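# Carry ball to other post's cup, re-seat frame

## Task

Transfer the ball into the cup on the opposite post, and return the frame to its proper spot resting on its supports; afterwards open the grippers and pull the arms away.

## Robot and tools

Robots: three identical i2rt Big YAM arms, arm1, arm2 and arm3. Each has six revolute joints, a two-finger gripper and a wrist camera. Reach is roughly 1.0 m from the joint-1 axis. Foot (base_link) poses in the scene frame: arm1 at x=+1.453 y=+0.001 z=+0.802, quat_wxyz=(+0.014, +0.006, +0.004, -1.000), so it faces about -x. arm2 at x=-0.723 y=+1.256 z=+0.793, quat_wxyz=(+0.876, -0.005, -0.006, -0.483). arm3 at x=-0.733 y=-1.253 z=+0.780, quat_wxyz=(+0.875, -0.001, +0.002, +0.484). Each foot faces along its own +x.

Frame: one shared scene frame in metres, origin on the floor, +z up. The hand point lies between the finger pads, about 1 cm short of the tips. Fingers extend along the hand's +z axis and open along its y axis. Quaternions are written w, x, y, z. Printed hand positions can be off, more so at long reach.

Cameras: cam_high and cam_low are fixed in the room. arm1_cam_wrist, arm2_cam_wrist and arm3_cam_wrist ride on the hands. All images are 896x504 pixels.

Tool move: optional keys arm1, arm2, arm3 and cameras. An arm you omit receives nothing new, but it may still be driving toward an earlier target. Each arm's object may contain:
- joints: a map from joint name to an absolute goal. Angles are in radians; gripper_m is the fingertip gap in metres. Ranges: joint1_rad -2.879 to 2.879 (yaw about the foot, positive counter-clockwise seen from above, 0 points along the foot's facing). joint2_rad 0 to 3.141 (shoulder; 0 is upper arm back and level, rising and then swinging forward as it grows). joint3_rad 0 to 3.019 (elbow; 0 is fully folded). joint4_rad -1.692 to 1.57 (hand pitch, positive tips the fingers up). joint5_rad -1.57 to 1.57 (sideways hand swing, positive toward the arm's right). joint6_rad -2.094 to 2.094 (hand roll, positive clockwise seen from behind). gripper_m 0 to 0.093.
- target: a single list of 7 numbers [x, y, z, qw, qx, qy, qz]. This is an absolute hand pose in the scene frame, in metres, matching the format of the printed hand line. The hand travels in a straight line from its current hand_target toward it. When target is present, joints may hold only gripper_m.
- speed: top path speed in m/s, from 0.002 to 0.5, default 0.25. It is only allowed together with target. Rotation is capped at twice this value in rad/s.
All motions in one call start together. Hand paths in one call finish together, paced by the slowest one, and each lasts 0.5 to 10 s. Paths do not steer around obstacles or other arms. Each control step clips the commanded pose to within 100 mm and 20 degrees of the measured hand pose. Expect an error of a centimetre or more, and faster-than-requested motion near full stretch. Joint-space moves can sweep the hand along wide curves. cameras is a list of camera names or "all". Omitting it returns every camera; an empty list returns none.

Tool wait: seconds from 0 to 10. It commands nothing and returns state and images.
Tool zoom_image: camera name plus region [x0, y0, x1, y1] in image pixels, with the origin at the top-left. The region can be at most 504x504, and only the latest images can be zoomed.
Tool finished_scene: scene is the current scene's number. Calling it is final, so the goal must already hold without the robots' help.

Reading results: each arm reports joint_positions, Joint velocities ("within noise" means it is at rest), joint torques, hand and hand_target. The pictures line lists the order of the images. An arm under "as last shown" was not commanded this call, and its repeated lines are copies. The move line gives each commanded arm "done" or its worst status. joint_status and hand_status can read off_target, time_out, not_followed or limit_stop_at_motor_heat. After time_out, joints keep pushing toward nearby targets; send each joint its reported position to relax it. "joint command not followed" and "pose unreachable" mean a collision or reach check withheld the arm's targets, though the gripper still acts. on_its_own lists uncommanded activity, and "held at" there shows a target, not a reading. Tolerances for done: joints 1 to 6 ±0.045, ±0.14, ±0.09, ±0.055, ±0.03, ±0.035 rad, gripper ±0.003 m. Torques are in N m, with positive toward larger joint values. Numbers 3 and 4 wrap around at ±28.

Gripper: on a rigid part at full force, the reading is up to 0.005 m smaller than the part. Closed on nothing, it reads 0.000 to 0.002. Command about 0.005 m below the first-contact reading (more for round or small objects) for a firm hold. To release, command a gap clearly wider than the reading.

Avoid: robots pressing hard on each other, which fails the task; the self-collision check may react too late and does not cover fingers, gripper housings or wrist cameras. Do not knock items off the work area or onto the floor. Avoid drops, releasing moving objects, slams and hard shoves; the arms do not stop on contact and keep pushing. Avoid long holding under load, stretched-out poses and pushing at unreachable goals, because motors overheat. MOTOR HOT appears near 85 °C, and at 100 °C the arm goes limp for 30 s or more; afterwards, resend the targets. Loose objects may sometimes be nudged by outside disturbances. A refused move or wait call, or a stop during one, cancels the remaining move, wait and finished_scene calls in that reply. An unknown key makes a call invalid, and an out-of-range value gets it refused.

Each tool is called after "Emit:" by a JSON object that holds its "method" and its "body", one argument or row to a line.

## Session

Emit:
{"method": "move", "body": {

}}

Emit:
{"method": "zoom_image", "body": {
  "camera": "cam_low",
  "region": [200, 220, 650, 504]
}}

Emit:
{"method": "zoom_image", "body": {
  "camera": "cam_high",
  "region": [370, 200, 550, 360]
}}

Scene clock: 0.00 s.
Joint torques (N m): no reading
Motor temperatures (°C): arm1=[31 26 28 24 26 26 24] | arm2=[25 27 25 26 24 22 26] | arm3=[28 27 23 27 25 26 24]
Heat: arm1: hottest joint1_rad 31 °C; arm2: hottest joint2_rad 27 °C; arm3: hottest joint1_rad 28 °C.
Joint velocities: within noise
arm1.joint_positions: joint1_rad=-0.430 joint2_rad=+0.456 joint3_rad=+1.451 joint4_rad=-1.496 joint5_rad=+0.008 joint6_rad=-0.169 gripper_m=+0.09396
arm1.joint_status: not commanded
arm1.hand: x=+1.3223 y=+0.0502 z=+1.3611 quat_wxyz=(+0.151, -0.856, +0.099, +0.484) (m; scene frame)
arm1.hand_target: x=+1.3243 y=+0.0492 z=+1.3709 quat_wxyz=(+0.154, -0.850, +0.098, +0.494) (m; scene frame)
arm1.hand_status: not commanded
arm2.joint_positions: joint1_rad=-0.159 joint2_rad=+0.563 joint3_rad=+1.339 joint4_rad=-1.223 joint5_rad=+0.179 joint6_rad=+0.060 gripper_m=+0.09396
arm2.joint_status: not commanded
arm2.hand: x=-0.6649 y=+1.0411 z=+1.3495 quat_wxyz=(-0.418, -0.522, -0.658, +0.347) (m; scene frame)
arm2.hand_target: x=-0.6663 y=+1.0445 z=+1.3603 quat_wxyz=(-0.427, -0.519, -0.652, +0.352) (m; scene frame)
arm2.hand_status: not commanded
arm3.joint_positions: joint1_rad=+0.085 joint2_rad=+0.453 joint3_rad=+1.334 joint4_rad=-1.235 joint5_rad=+0.195 joint6_rad=+0.111 gripper_m=+0.09396
arm3.joint_status: not commanded
arm3.hand: x=-0.6184 y=-1.1050 z=+1.3466 quat_wxyz=(-0.512, +0.337, -0.747, -0.257) (m; scene frame)
arm3.hand_target: x=-0.6203 y=-1.1087 z=+1.3586 quat_wxyz=(-0.521, +0.333, -0.740, -0.264) (m; scene frame)
arm3.hand_status: not commanded
pictures: arm1_cam_wrist, arm2_cam_wrist, arm3_cam_wrist, cam_high, cam_low
camera_calibration:
arm1_cam_wrist: T_world_to_cam=[[0.328629, 0.927306, 0.179185, -0.726905], [0.883561, -0.234831, -0.405183, -0.602607], [-0.33365, 0.291476, -0.896504, 1.77154], [0, 0, 0, 1]] pos_world=[1.3624, 0.0161909, 1.47428]
arm2_cam_wrist: T_world_to_cam=[[-0.97766, -0.209385, 0.018432, -0.458462], [-0.189622, 0.840737, -0.507154, -0.309171], [0.0906939, -0.499319, -0.861658, 1.86678], [0, 0, 0, 1]] pos_world=[-0.676151, 1.09606, 1.46018]
arm3_cam_wrist: T_world_to_cam=[[0.770806, -0.636237, -0.032553, -0.182808], [-0.544497, -0.631413, -0.552124, -0.287636], [0.330727, 0.443305, -0.833127, 1.94243], [0, 0, 0, 1]] pos_world=[-0.658121, -1.15901, 1.45353]

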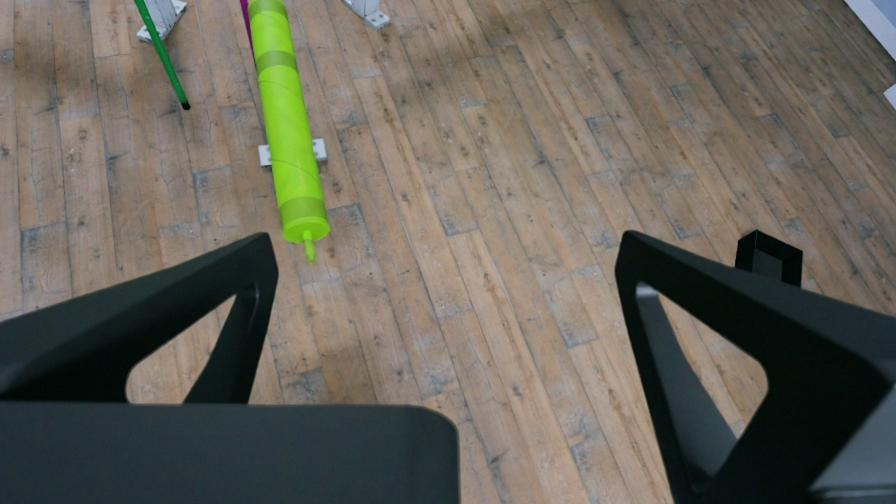

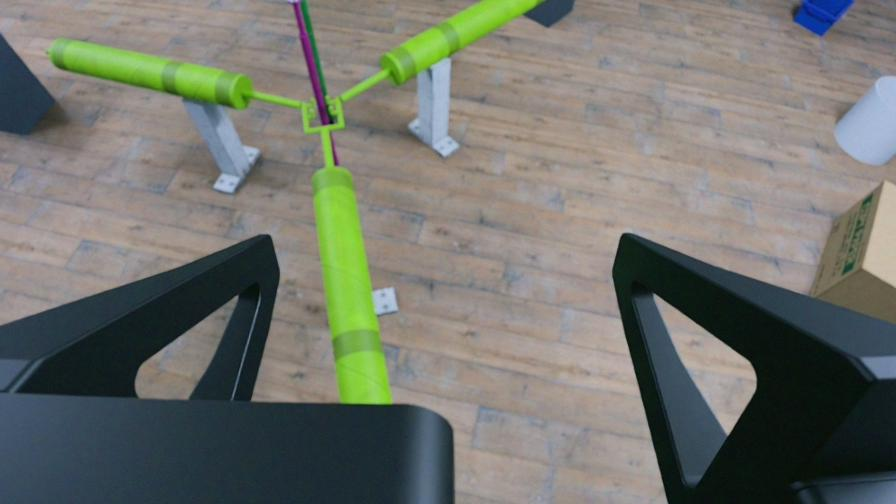

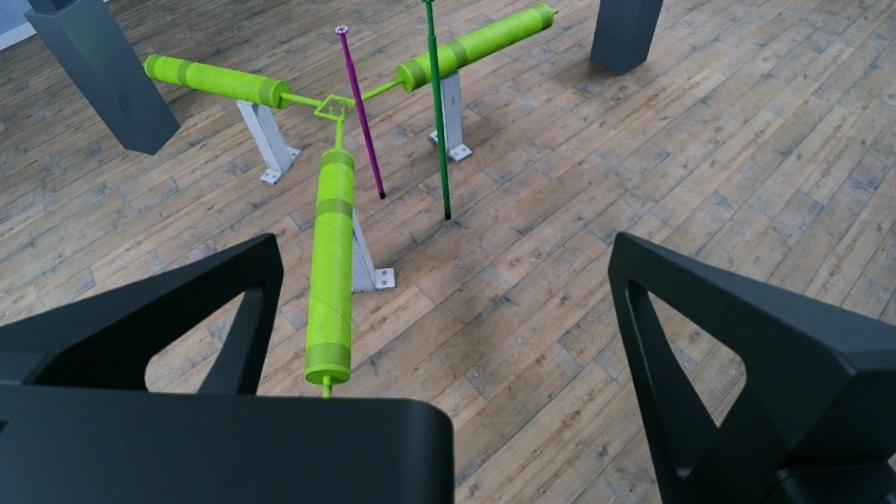

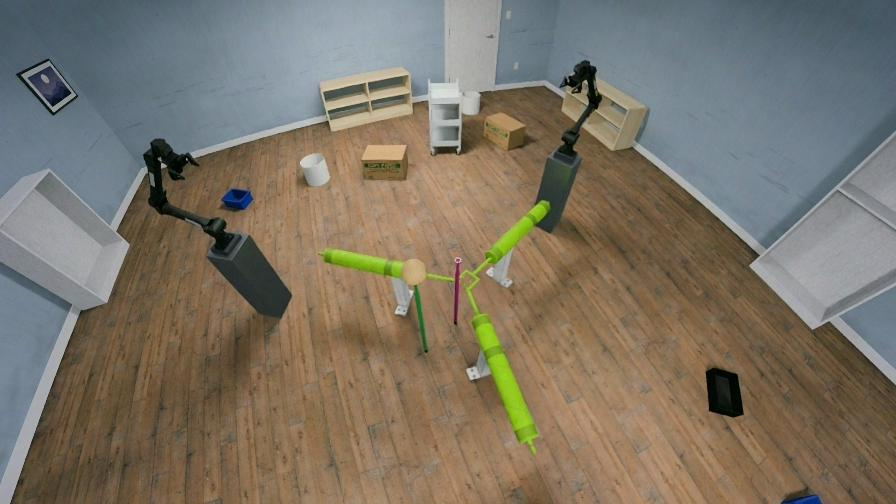

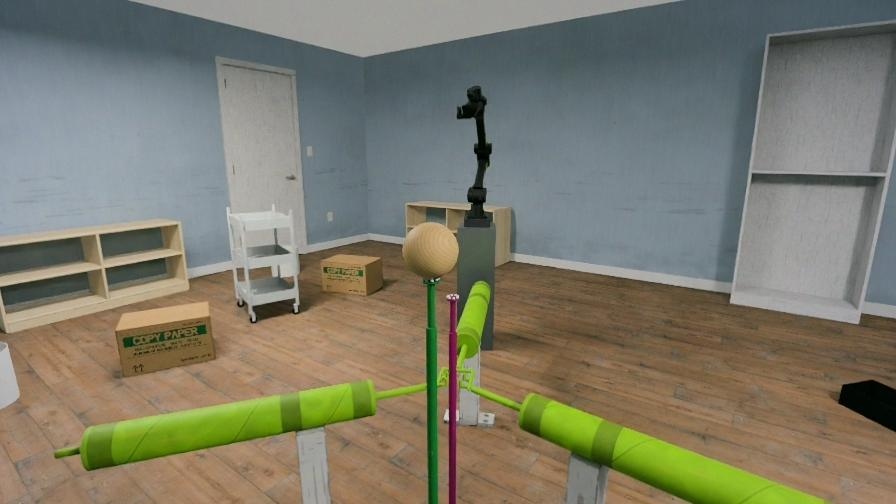

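Scaled by 1.120 from the camera's 896x504 image, which has a finer 1280x720 frame.

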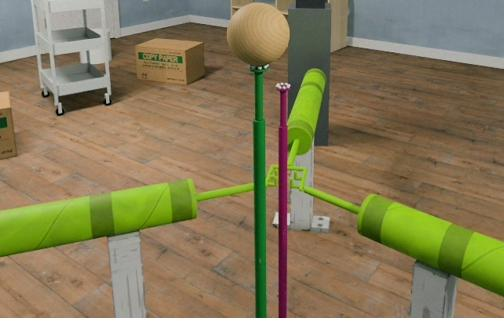

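Scaled by 2.800 from the camera's 896x504 image, which has a finer 1280x720 frame.

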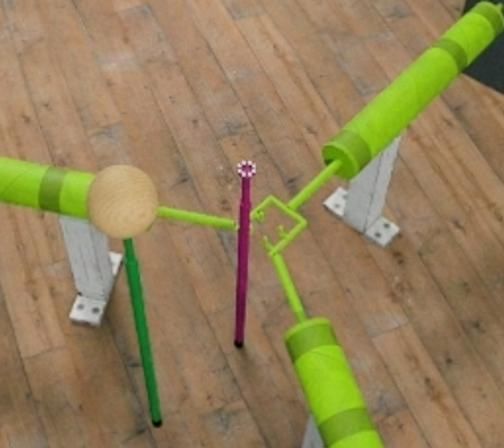

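Emit:
{"method": "zoom_image", "body": {
  "camera": "arm3_cam_wrist",
  "region": [270, 70, 410, 150]
}}

Emit:
{"method": "zoom_image", "body": {
  "camera": "arm2_cam_wrist",
  "region": [270, 70, 390, 140]
}}

Emit:
{"method": "zoom_image", "body": {
  "camera": "cam_low",
  "region": [400, 330, 520, 420]
}}

Emit:
{"method": "zoom_image", "body": {
  "camera": "cam_high",
  "region": [430, 245, 510, 305]
}}

Emit:
{"method": "zoom_image", "body": {
  "camera": "arm1_cam_wrist",
  "region": [220, 0, 380, 280]
}}

Emit:
{"method": "zoom_image", "body": {
  "camera": "arm3_cam_wrist",
  "region": [270, 330, 410, 410]
}}

Emit:
{"method": "zoom_image", "body": {
  "camera": "cam_low",
  "region": [30, 380, 350, 504]
}}

Scaled by 3.600 from the camera's 896x504 image, which has a finer 1280x720 frame.

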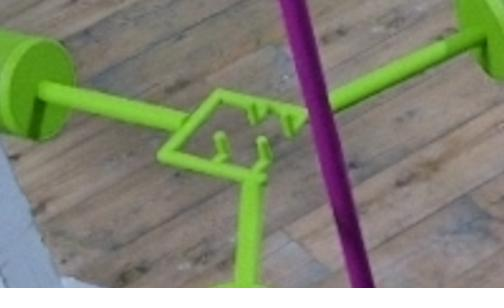

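Scaled by 4.200 from the camera's 896x504 image, which has a finer 1280x720 frame.

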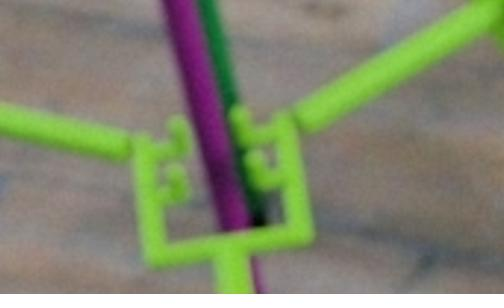

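Scaled by 4.200 from the camera's 896x504 image, which has a finer 1280x720 frame.

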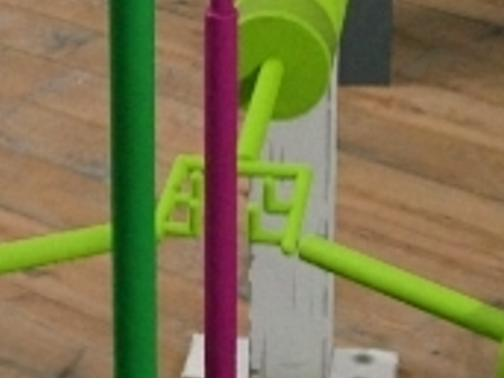

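Scaled by 6.300 from the camera's 896x504 image, which has a finer 1280x720 frame.

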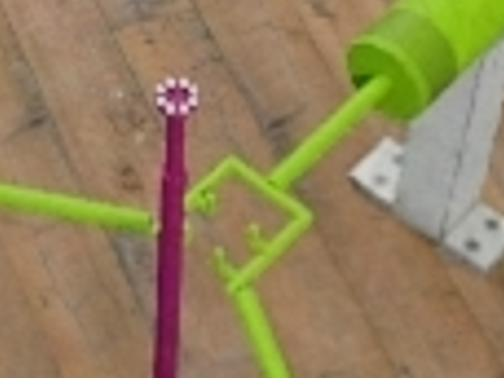

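Scaled by 1.800 from the camera's 896x504 image, which has a finer 1280x720 frame.

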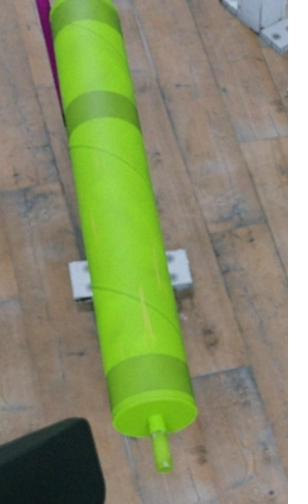

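Scaled by 3.600 from the camera's 896x504 image, which has a finer 1280x720 frame.

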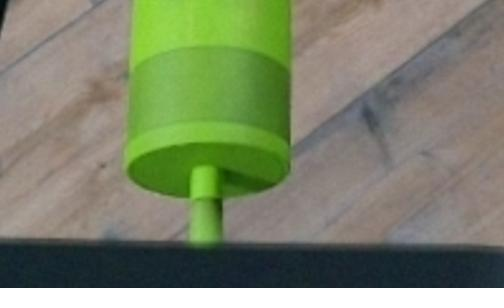

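Scaled by 1.575 from the camera's 896x504 image, which has a finer 1280x720 frame.

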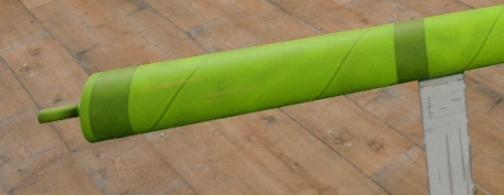

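Emit:
{"method": "move", "body": {
  "arm1": {"target":[0.97,0.035,0.58,0.0118,-0.9529,0.0375,0.3005],"speed":0.35},
  "arm2": {"target":[-0.46,0.88,0.85,0.0369,0.5331,0.8449,-0.0233],"speed":0.35},
  "arm3": {"target":[-0.739,-0.782,0.58,0.2661,-0.444,0.844,0.14],"speed":0.35},
  "cameras": []
}}

Emit:
{"method": "move", "body": {
  "arm2": {"target":[-0.562,1.043,0.6,0.0369,0.5331,0.8449,-0.0233],"speed":0.3}
}}

Scene clock: 104.77 s.
Joint torques (N m): arm1=[-2.14 -14.1 2.07 2.1 -0.12 0.07] | arm2=[2.02 -12.4 10.17 0.38 -0.18 -0.12] | arm3=[-0.73 -11.16 3.7 1.77 0.31 -0.01]
Motor temperatures (°C): arm1=[30 26 34 24 26 25 23] | arm2=[25 27 38 26 24 22 26] | arm3=[28 27 34 27 24 25 24]
Heat: arm1: hottest joint3_rad 34 °C; arm2: hottest joint3_rad 38 °C; arm3: hottest joint3_rad 34 °C.
move: arm1 done; arm2 off_target; arm3 done
Joint velocities: within noise
arm1.joint_positions: joint1_rad=-0.081 joint2_rad=+2.303 joint3_rad=+0.768 joint4_rad=+0.563 joint5_rad=+0.004 joint6_rad=+0.028 gripper_m=+0.09396
arm1.joint_status: not commanded
arm1.hand: x=+0.9780 y=+0.0287 z=+0.5784 quat_wxyz=(+0.010, -0.956, +0.037, +0.290) (m; scene frame)
arm1.hand_target: x=+0.9701 y=+0.0351 z=+0.5802 quat_wxyz=(+0.012, -0.953, +0.038, +0.300) (m; scene frame)
arm1.hand_status: done (0.010 m and 1.3 deg from the pose sent, 0.857 m and 29.5 deg at the start; pose on its path clipped on 26 of 106 steps)
arm2.joint_positions: joint1_rad=+0.043 joint2_rad=+1.632 joint3_rad=+1.031 joint4_rad=-0.935 joint5_rad=+0.013 joint6_rad=+0.180 gripper_m=+0.09396
arm2.joint_status: not commanded
arm2.hand: x=-0.4773 y=+0.8964 z=+0.8427 quat_wxyz=(-0.020, -0.542, -0.840, +0.018) (m; scene frame)
arm2.hand_target: x=-0.4604 y=+0.8808 z=+0.8505 quat_wxyz=(-0.037, -0.533, -0.845, +0.023) (m; scene frame)
arm2.hand_status: off_target (0.025 m and 2.3 deg from the pose sent, 0.564 m and 61.9 deg at the start)
arm3.joint_positions: joint1_rad=+0.725 joint2_rad=+2.216 joint3_rad=+0.785 joint4_rad=+0.320 joint5_rad=+0.411 joint6_rad=+0.663 gripper_m=+0.09396
arm3.joint_status: not commanded
arm3.hand: x=-0.7414 y=-0.7893 z=+0.5842 quat_wxyz=(-0.264, +0.448, -0.843, -0.135) (m; scene frame)
arm3.hand_target: x=-0.7390 y=-0.7823 z=+0.5801 quat_wxyz=(-0.266, +0.444, -0.844, -0.140) (m; scene frame)
arm3.hand_status: done (0.009 m and 0.8 deg from the pose sent, 0.841 m and 35.4 deg at the start; pose on its path clipped on 18 of 106 steps)
pictures: none
No camera images: "cameras" was empty.

Scene clock: 106.83 s.
Joint torques (N m): arm1=[-2.08 -14.1 2.09 2.1 -0.12 0.07] | arm2=[2.08 -9.05 0.12 0.65 -0.06 0.13] | arm3=[-0.73 -11.16 3.71 1.77 0.31 -0.01]
Motor temperatures (°C): arm1=[30 27 34 24 26 25 23] | arm2=[25 28 38 26 24 22 26] | arm3=[28 27 33 27 24 25 24]
Heat: arm1: hottest joint3_rad 34 °C; arm2: hottest joint3_rad 38 °C; arm3: hottest joint3_rad 33 °C.
move: arm2 done
Joint velocities: within noise
arm1, arm3: as last shown
arm2.joint_positions: joint1_rad=+0.088 joint2_rad=+2.047 joint3_rad=+0.456 joint4_rad=+0.100 joint5_rad=+0.013 joint6_rad=+0.202 gripper_m=+0.09396
arm2.joint_status: not commanded
arm2.hand: x=-0.5621 y=+1.0385 z=+0.6064 quat_wxyz=(-0.042, -0.531, -0.846, +0.025) (m; scene frame)
arm2.hand_target: x=-0.5622 y=+1.0431 z=+0.6003 quat_wxyz=(-0.037, -0.533, -0.845, +0.023) (m; scene frame)
arm2.hand_status: done (0.008 m and 0.6 deg from the pose sent, 0.296 m and 2.3 deg at the start)
pictures: arm1_cam_wrist, arm2_cam_wrist, arm3_cam_wrist, cam_high, cam_low
camera_calibration:
arm1_cam_wrist: T_world_to_cam=[[0.0832531, 0.996352, 0.0187637, -0.122741], [0.995454, -0.0840227, 0.0448516, -0.99462], [0.0462646, 0.0149443, -0.998817, 0.656827], [0, 0, 0, 1]] pos_world=[0.969929, 0.028907, 0.702963]
arm2_cam_wrist: T_world_to_cam=[[-0.902665, -0.430338, 0.00202773, -0.0632051], [-0.372864, 0.784444, 0.495601, -1.31693], [-0.214867, 0.446606, -0.868548, 0.0658883], [0, 0, 0, 1]] pos_world=[-0.533932, 0.976433, 0.710028]
arm3_cam_wrist: T_world_to_cam=[[0.831148, -0.555954, 0.0103621, 0.171106], [-0.555968, -0.830557, 0.0327995, -1.08357], [-0.00962871, -0.0330223, -0.999408, 0.67676], [0, 0, 0, 1]] pos_world=[-0.738129, -0.782493, 0.710128]

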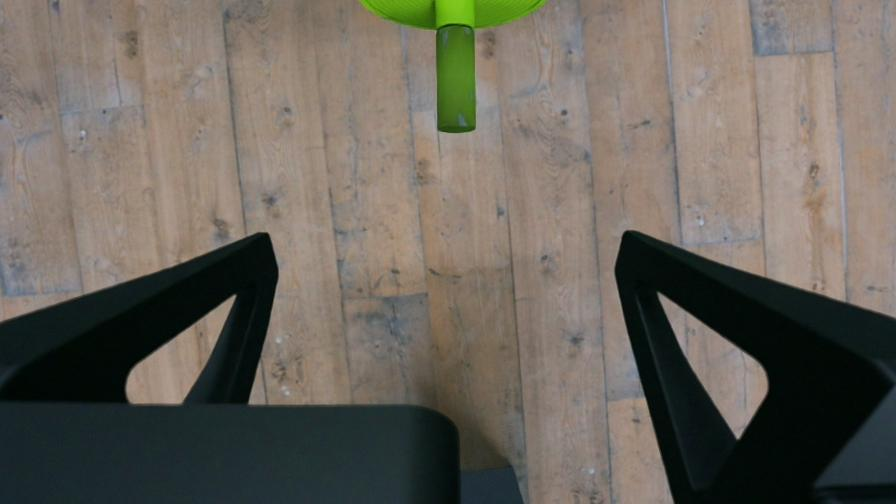

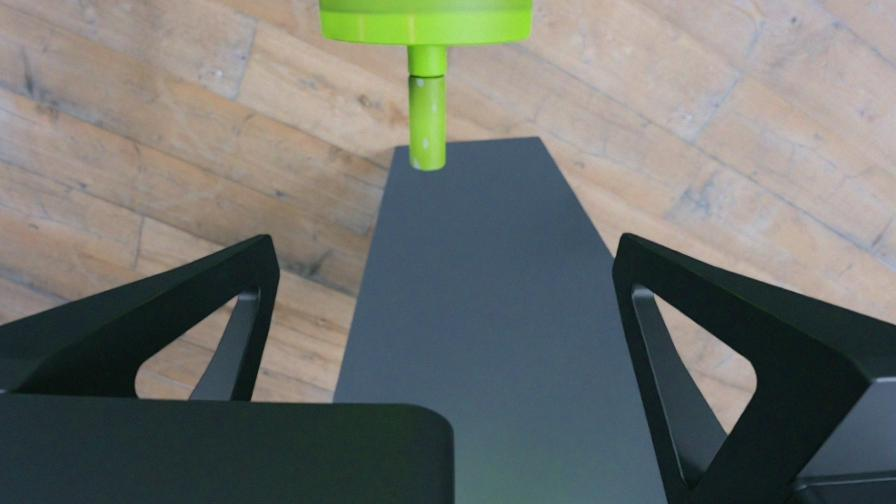

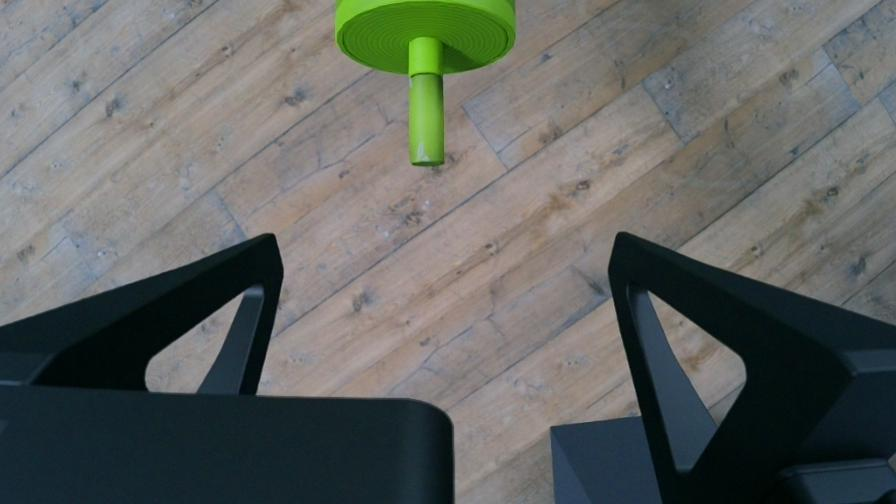

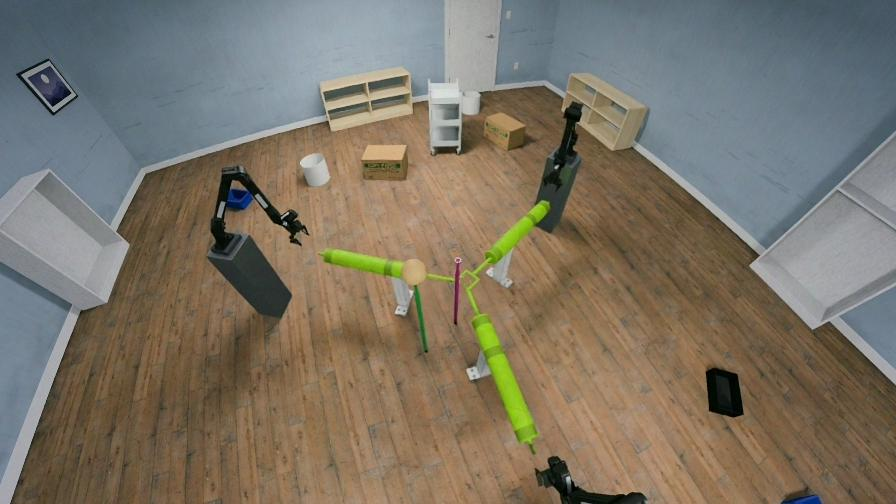

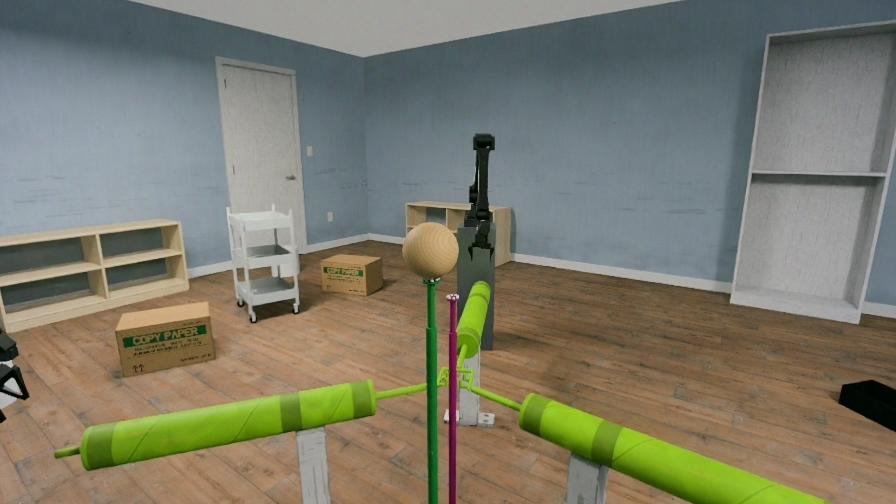

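Emit:
{"method": "move", "body": {
  "arm1": {"target":[0.886,0.05,0.45,0.0118,-0.9529,0.0375,0.3005],"speed":0.2},
  "arm2": {"target":[-0.555,1.047,0.446,0.0369,0.5331,0.8449,-0.0233],"speed":0.2},
  "arm3": {"target":[-0.709,-0.718,0.448,0.2661,-0.444,0.844,0.14],"speed":0.2}
}}

Scene clock: 117.40 s.
Joint torques (N m): arm1=[-2.08 -17.49 2.73 1.21 -0.13 0.04] | arm2=[2.02 -11.4 -2.13 0.59 -0.01 0.11] | arm3=[-0.62 -13.8 3.21 1.66 0.26 -0.11]
Motor temperatures (°C): arm1=[30 28 32 24 26 25 23] | arm2=[25 28 35 26 24 22 26] | arm3=[28 28 32 27 24 25 24]
Heat: arm1: hottest joint3_rad 32 °C; arm2: hottest joint3_rad 35 °C; arm3: hottest joint3_rad 32 °C.
move: arm1 done; arm2 done; arm3 done
Joint velocities: within noise
arm1.joint_positions: joint1_rad=-0.098 joint2_rad=+2.686 joint3_rad=+1.202 joint4_rad=+0.531 joint5_rad=-0.007 joint6_rad=+0.016 gripper_m=+0.09396
arm1.joint_status: not commanded
arm1.hand: x=+0.8905 y=+0.0427 z=+0.4508 quat_wxyz=(+0.009, -0.953, +0.038, +0.299) (m; scene frame)
arm1.hand_target: x=+0.8861 y=+0.0500 z=+0.4502 quat_wxyz=(+0.012, -0.953, +0.037, +0.301) (m; scene frame)
arm1.hand_status: done (0.009 m and 0.3 deg from the pose sent, 0.159 m and 1.3 deg at the start)
arm2.joint_positions: joint1_rad=+0.123 joint2_rad=+2.628 joint3_rad=+0.692 joint4_rad=+0.437 joint5_rad=+0.014 joint6_rad=+0.236 gripper_m=+0.09396
arm2.joint_status: not commanded
arm2.hand: x=-0.5552 y=+1.0433 z=+0.4527 quat_wxyz=(-0.038, -0.532, -0.846, +0.023) (m; scene frame)
arm2.hand_target: x=-0.5550 y=+1.0469 z=+0.4462 quat_wxyz=(-0.037, -0.533, -0.845, +0.023) (m; scene frame)
arm2.hand_status: done (0.008 m and 0.3 deg from the pose sent, 0.161 m and 0.6 deg at the start)
arm3.joint_positions: joint1_rad=+0.636 joint2_rad=+2.613 joint3_rad=+1.135 joint4_rad=+0.404 joint5_rad=+0.370 joint6_rad=+0.586 gripper_m=+0.09396
arm3.joint_status: not commanded
arm3.hand: x=-0.7122 y=-0.7210 z=+0.4541 quat_wxyz=(-0.264, +0.444, -0.845, -0.138) (m; scene frame)
arm3.hand_target: x=-0.7090 y=-0.7182 z=+0.4482 quat_wxyz=(-0.266, +0.444, -0.844, -0.140) (m; scene frame)
arm3.hand_status: done (0.008 m and 0.3 deg from the pose sent, 0.157 m and 0.8 deg at the start)
pictures: arm1_cam_wrist, arm2_cam_wrist, arm3_cam_wrist, cam_high, cam_low
camera_calibration:
arm1_cam_wrist: T_world_to_cam=[[0.0853751, 0.99621, 0.0166475, -0.127938], [0.995979, -0.0857864, 0.0257995, -0.892493], [0.0271298, 0.0143779, -0.999529, 0.550602], [0, 0, 0, 1]] pos_world=[0.88489, 0.0429725, 0.575499]
arm2_cam_wrist: T_world_to_cam=[[-0.902656, -0.430356, 0.00240346, -0.0547533], [-0.370888, 0.780731, 0.502893, -1.24023], [-0.218299, 0.453048, -0.864346, -0.0787613], [0, 0, 0, 1]] pos_world=[-0.526603, 0.980407, 0.555758]
arm3_cam_wrist: T_world_to_cam=[[0.827214, -0.561884, 0.00200931, 0.1829], [-0.561698, -0.826836, 0.0289584, -1.00606], [-0.0146099, -0.0250834, -0.999579, 0.551562], [0, 0, 0, 1]] pos_world=[-0.708342, -0.715244, 0.580096]

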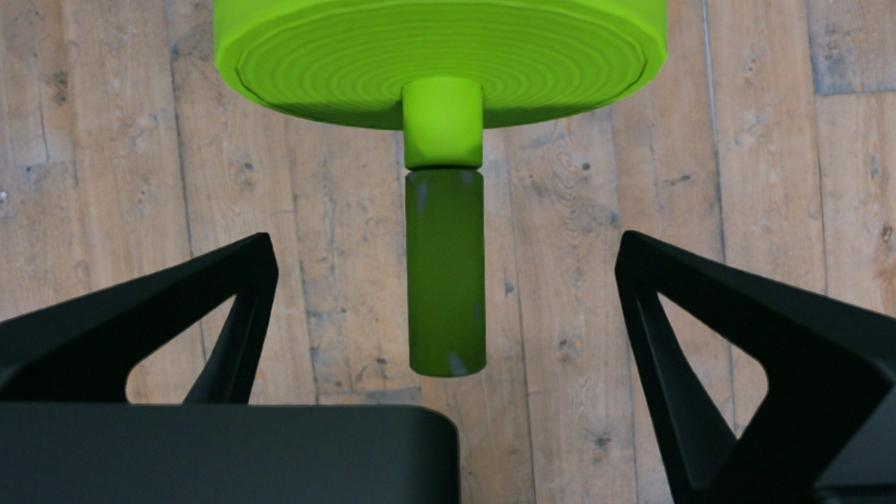

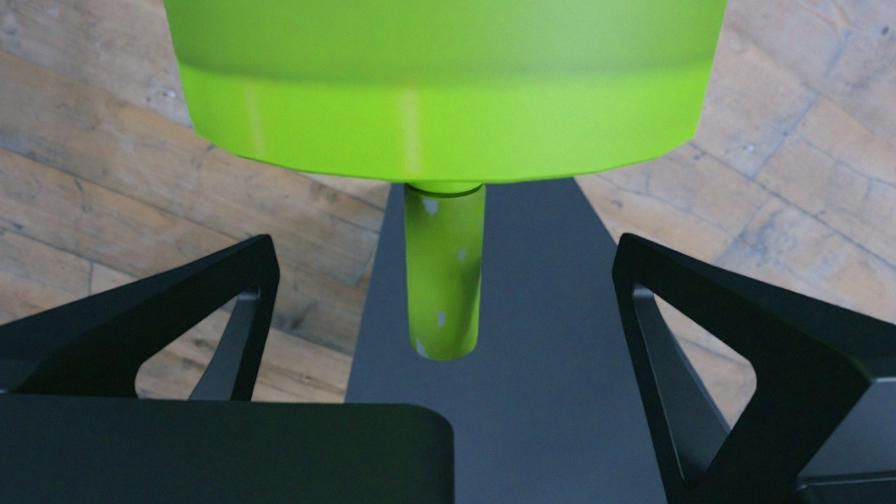

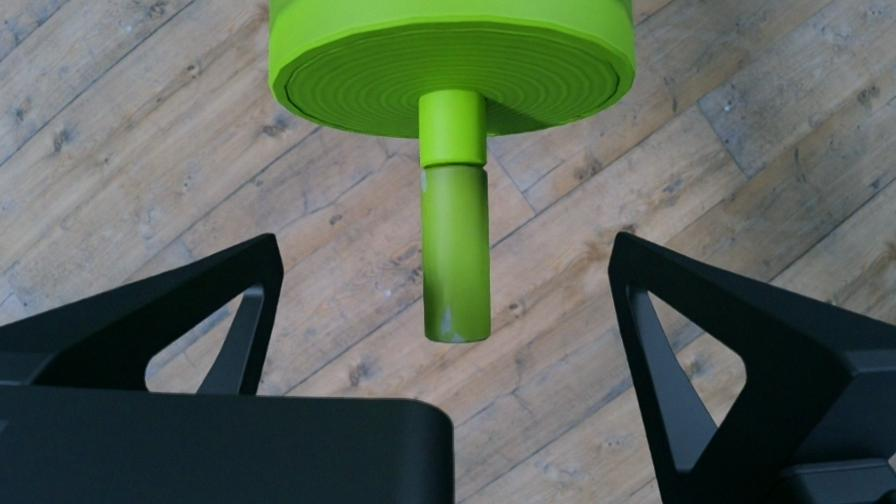

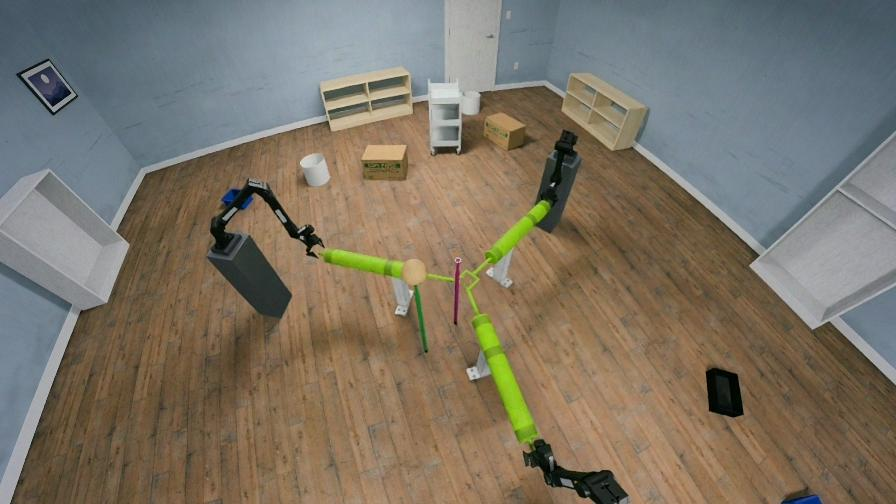

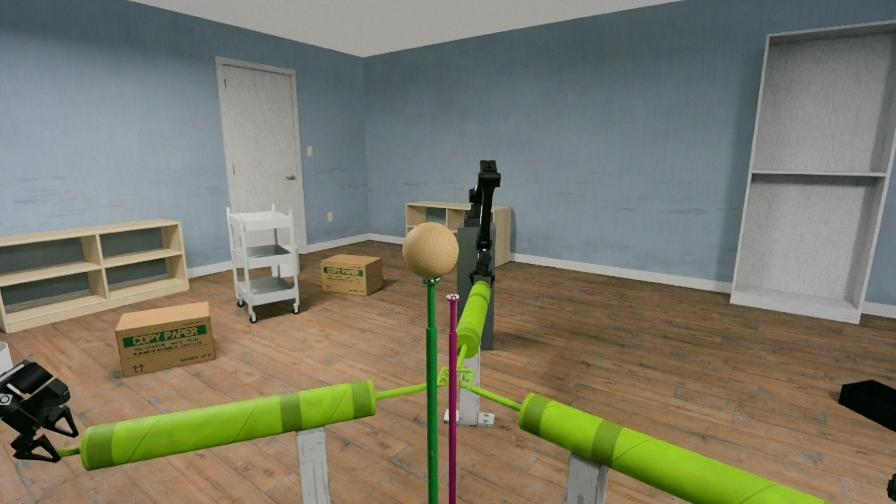

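Emit:
{"method": "move", "body": {
  "arm1": {"joints":{"gripper_m":0.012}},
  "arm2": {"joints":{"gripper_m":0.012}},
  "arm3": {"joints":{"gripper_m":0.012}}
}}

Scene clock: 129.47 s.
Joint torques (N m): arm1=[-2.08 -17.61 2.71 1.22 -0.1 0.09] | arm2=[1.9 -11.34 -2.13 0.58 0.01 0.11] | arm3=[-0.73 -13.86 3.21 1.66 0.11 -0.08]
Motor temperatures (°C): arm1=[30 29 31 24 26 25 23] | arm2=[25 29 33 26 24 22 26] | arm3=[28 29 30 27 24 25 24]
Heat: arm1: hottest joint3_rad 31 °C; arm2: hottest joint3_rad 33 °C; arm3: hottest joint3_rad 30 °C.
move: arm1 off_target; arm2 off_target; arm3 done
Joint velocities: within noise
arm1.joint_positions: joint1_rad=-0.099 joint2_rad=+2.686 joint3_rad=+1.202 joint4_rad=+0.531 joint5_rad=-0.008 joint6_rad=+0.012 gripper_m=+0.01858
arm1.joint_status: gripper_m off_target (ended at +0.01862, target +0.01200)
arm1.hand: x=+0.8906 y=+0.0427 z=+0.4508 quat_wxyz=(+0.010, -0.954, +0.037, +0.299) (m; scene frame)
arm1.hand_target: x=+0.8861 y=+0.0499 z=+0.4502 quat_wxyz=(+0.012, -0.953, +0.037, +0.301) (m; scene frame)
arm1.hand_status: not commanded
arm2.joint_positions: joint1_rad=+0.125 joint2_rad=+2.628 joint3_rad=+0.692 joint4_rad=+0.438 joint5_rad=+0.014 joint6_rad=+0.238 gripper_m=+0.01746
arm2.joint_status: gripper_m off_target (ended at +0.01749, target +0.01200)
arm2.hand: x=-0.5546 y=+1.0436 z=+0.4527 quat_wxyz=(-0.038, -0.531, -0.846, +0.023) (m; scene frame)
arm2.hand_target: x=-0.5550 y=+1.0469 z=+0.4462 quat_wxyz=(-0.037, -0.533, -0.845, +0.023) (m; scene frame)
arm2.hand_status: not commanded
arm3.joint_positions: joint1_rad=+0.632 joint2_rad=+2.614 joint3_rad=+1.135 joint4_rad=+0.404 joint5_rad=+0.374 joint6_rad=+0.584 gripper_m=+0.01223
arm3.joint_status: all done
arm3.hand: x=-0.7096 y=-0.7213 z=+0.4541 quat_wxyz=(-0.266, +0.442, -0.846, -0.136) (m; scene frame)
arm3.hand_target: x=-0.7089 y=-0.7183 z=+0.4481 quat_wxyz=(-0.266, +0.444, -0.844, -0.140) (m; scene frame)
arm3.hand_status: not commanded
pictures: arm1_cam_wrist, arm2_cam_wrist, arm3_cam_wrist, cam_high, cam_low
camera_calibration:
arm1_cam_wrist: T_world_to_cam=[[0.0816664, 0.996495, 0.0181116, -0.125328], [0.996279, -0.0821243, 0.0261658, -0.893157], [0.0275615, 0.0159073, -0.999494, 0.550082], [0, 0, 0, 1]] pos_world=[0.884907, 0.0427881, 0.575444]
arm2_cam_wrist: T_world_to_cam=[[-0.902475, -0.430737, 0.00183782, -0.0534191], [-0.371533, 0.780576, 0.502656, -1.24036], [-0.217947, 0.452952, -0.864484, -0.0784193], [0, 0, 0, 1]] pos_world=[-0.526136, 0.980706, 0.555781]
arm3_cam_wrist: T_world_to_cam=[[0.824736, -0.565488, 0.00576271, 0.17445], [-0.565418, -0.824357, 0.0271783, -1.00488], [-0.0106185, -0.0256733, -0.999614, 0.554025], [0, 0, 0, 1]] pos_world=[-0.70617, -0.715508, 0.580117]

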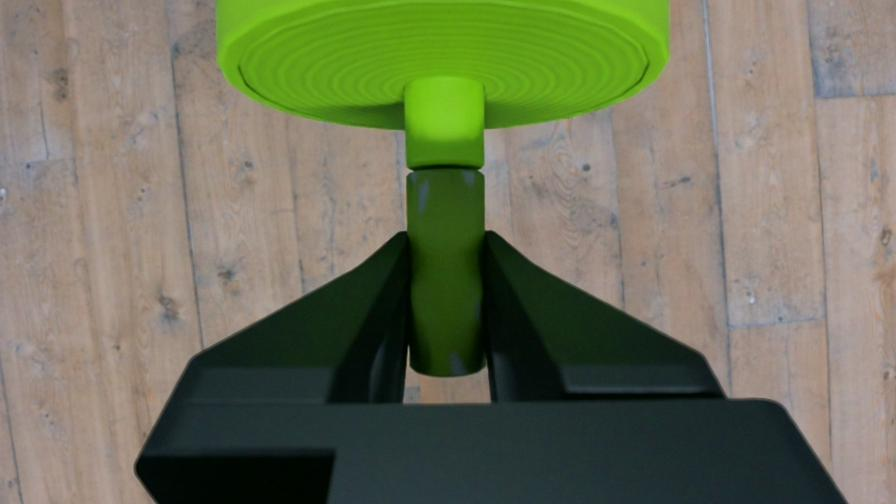

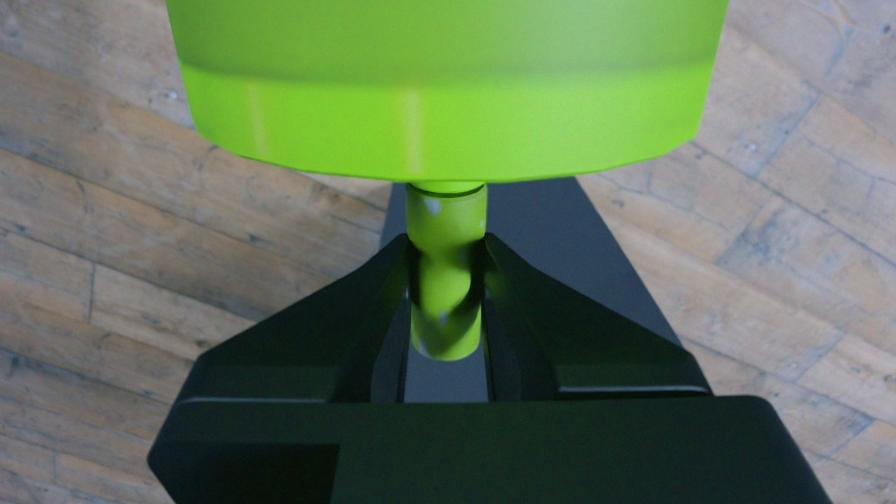

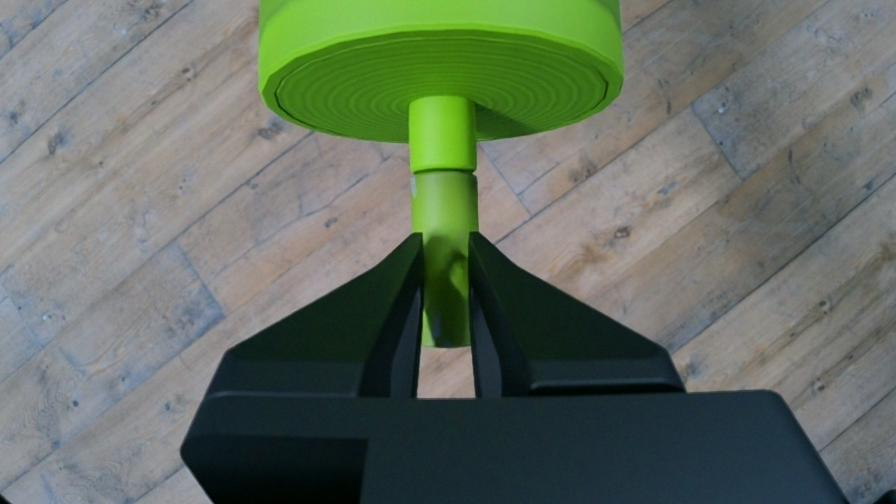

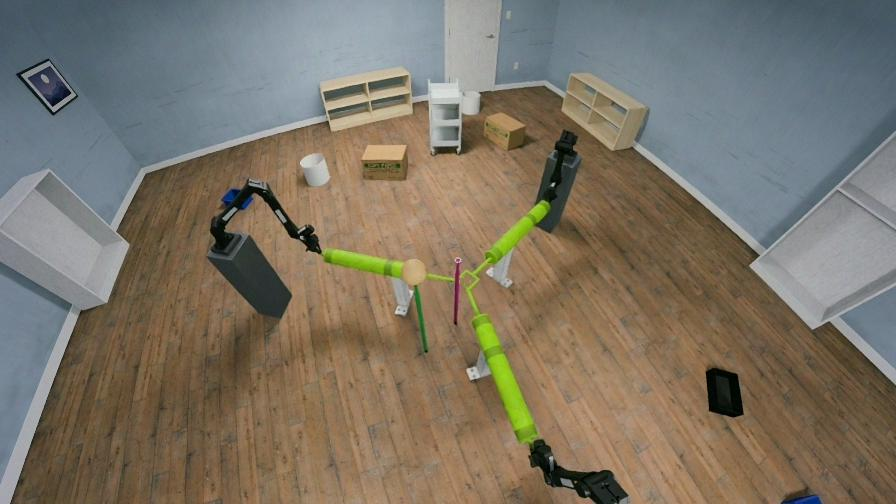

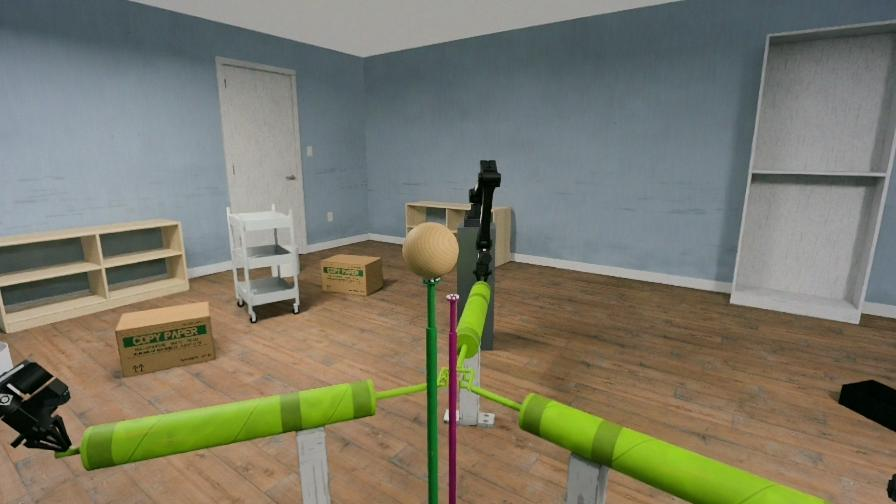

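Emit:
{"method": "move", "body": {
  "arm3": {"joints":{"gripper_m":0.005}},
  "cameras": []
}}

Emit:
{"method": "move", "body": {
  "arm1": {"target":[0.886,0.05,0.65,0.0118,-0.9529,0.0375,0.3005],"speed":0.12},
  "arm2": {"target":[-0.555,1.047,0.646,0.0369,0.5331,0.8449,-0.0233],"speed":0.12},
  "arm3": {"target":[-0.709,-0.718,0.648,0.2661,-0.444,0.844,0.14],"speed":0.12},
  "cameras": ["cam_high","cam_low"]
}}

Scene clock: 139.17 s.
Joint torques (N m): arm1=[-2.08 -17.61 2.7 1.21 -0.09 0.09] | arm2=[1.85 -11.34 -2.15 0.55 0 0.11] | arm3=[-0.32 -13.68 3.23 1.54 -0.31 -0.07]
Motor temperatures (°C): arm1=[30 30 30 24 26 25 24] | arm2=[25 29 31 26 24 22 27] | arm3=[28 30 29 27 24 25 24]
Heat: arm1: hottest joint1_rad 30 °C; arm2: hottest joint3_rad 31 °C; arm3: hottest joint2_rad 30 °C.
move: arm3 done
Joint velocities: within noise
arm1, arm2: as last shown
arm1.hand: x=+0.8906 y=+0.0426 z=+0.4508 quat_wxyz=(+0.009, -0.954, +0.036, +0.299) (m; scene frame)
arm1.hand_target: x=+0.8861 y=+0.0499 z=+0.4502 quat_wxyz=(+0.012, -0.953, +0.038, +0.301) (m; scene frame)
arm2.hand: x=-0.5546 y=+1.0436 z=+0.4527 quat_wxyz=(-0.038, -0.532, -0.846, +0.023) (m; scene frame)
arm3.joint_positions: joint1_rad=+0.632 joint2_rad=+2.611 joint3_rad=+1.135 joint4_rad=+0.408 joint5_rad=+0.383 joint6_rad=+0.583 gripper_m=+0.00525
arm3.joint_status: all done
arm3.hand: x=-0.7082 y=-0.7197 z=+0.4563 quat_wxyz=(-0.271, +0.440, -0.845, -0.137) (m; scene frame)
arm3.hand_target: x=-0.7089 y=-0.7183 z=+0.4481 quat_wxyz=(-0.266, +0.444, -0.844, -0.140) (m; scene frame)
arm3.hand_status: not commanded
pictures: none
No camera images: "cameras" was empty.

Scene clock: 141.60 s.
Joint torques (N m): arm1=[-2.2 -20.07 3.55 1.42 -0.3 0.21] | arm2=[1.55 -12.1 0.16 -0.53 0.24 0.06] | arm3=[-0.09 -15.03 4.6 0.85 0.29 -0.05]
Motor temperatures (°C): arm1=[30 30 30 24 26 25 24] | arm2=[25 30 31 26 24 22 27] | arm3=[28 30 29 27 24 25 24]
Heat: arm1: hottest joint1_rad 30 °C; arm2: hottest joint3_rad 31 °C; arm3: hottest joint2_rad 30 °C.
move: arm1 off_target; arm2 done; arm3 done
Joint velocities: within noise
arm1.joint_positions: joint1_rad=-0.101 joint2_rad=+2.200 joint3_rad=+0.957 joint4_rad=+0.247 joint5_rad=-0.004 joint6_rad=-0.005 gripper_m=+0.01859
arm1.joint_status: not commanded
arm1.hand: x=+0.9001 y=+0.0420 z=+0.6241 quat_wxyz=(+0.013, -0.960, +0.030, +0.278) (m; scene frame)
arm1.hand_target: x=+0.8861 y=+0.0501 z=+0.6495 quat_wxyz=(+0.012, -0.953, +0.037, +0.301) (m; scene frame)
arm1.hand_status: off_target (0.031 m and 2.9 deg from the pose sent, 0.199 m and 0.4 deg at the start)
arm2.joint_positions: joint1_rad=+0.125 joint2_rad=+1.894 joint3_rad=+0.446 joint4_rad=-0.042 joint5_rad=+0.008 joint6_rad=+0.239 gripper_m=+0.01746
arm2.joint_status: not commanded
arm2.hand: x=-0.5505 y=+1.0417 z=+0.6413 quat_wxyz=(-0.044, -0.532, -0.845, +0.021) (m; scene frame)
arm2.hand_target: x=-0.5550 y=+1.0469 z=+0.6456 quat_wxyz=(-0.037, -0.533, -0.845, +0.023) (m; scene frame)
arm2.hand_status: done (0.008 m and 0.8 deg from the pose sent, 0.193 m and 0.3 deg at the start)
arm3.joint_positions: joint1_rad=+0.631 joint2_rad=+2.107 joint3_rad=+0.924 joint4_rad=+0.107 joint5_rad=+0.370 joint6_rad=+0.583 gripper_m=+0.00509
arm3.joint_status: not commanded
arm3.hand: x=-0.7093 y=-0.7208 z=+0.6396 quat_wxyz=(-0.265, +0.443, -0.846, -0.137) (m; scene frame)
arm3.hand_target: x=-0.7090 y=-0.7180 z=+0.6479 quat_wxyz=(-0.266, +0.444, -0.844, -0.140) (m; scene frame)
arm3.hand_status: done (0.009 m and 0.5 deg from the pose sent, 0.192 m and 0.8 deg at the start)
pictures: cam_high, cam_low

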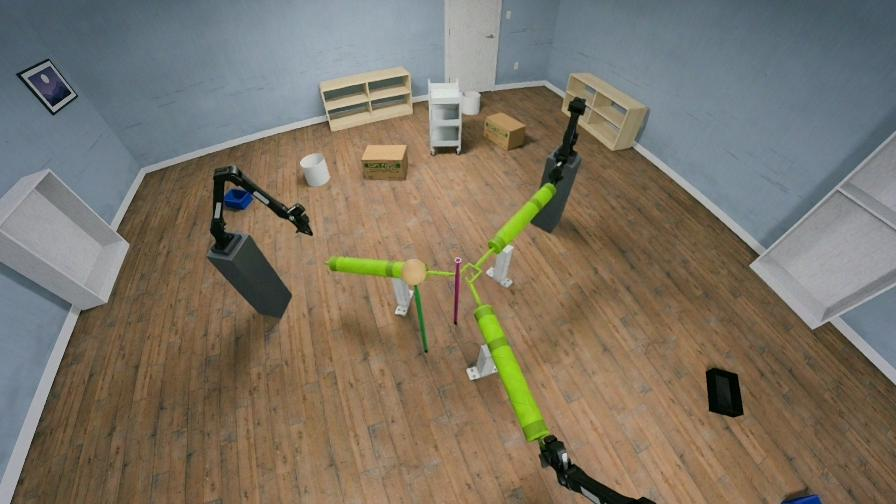

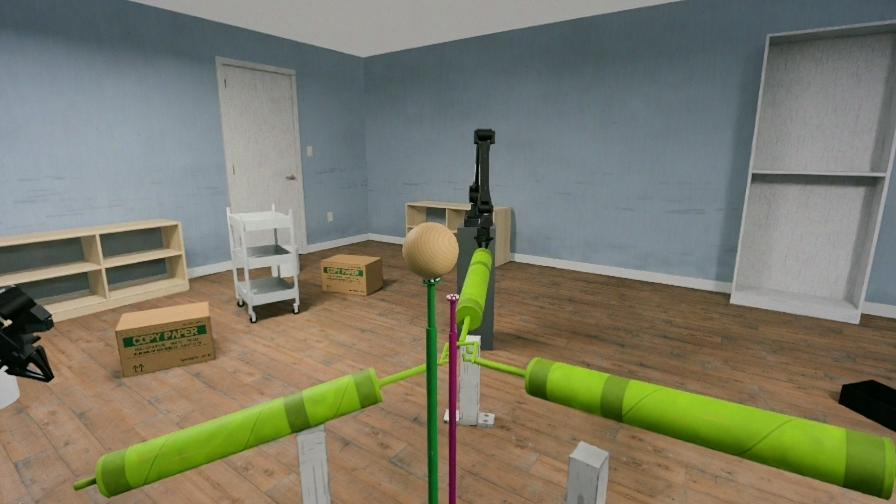

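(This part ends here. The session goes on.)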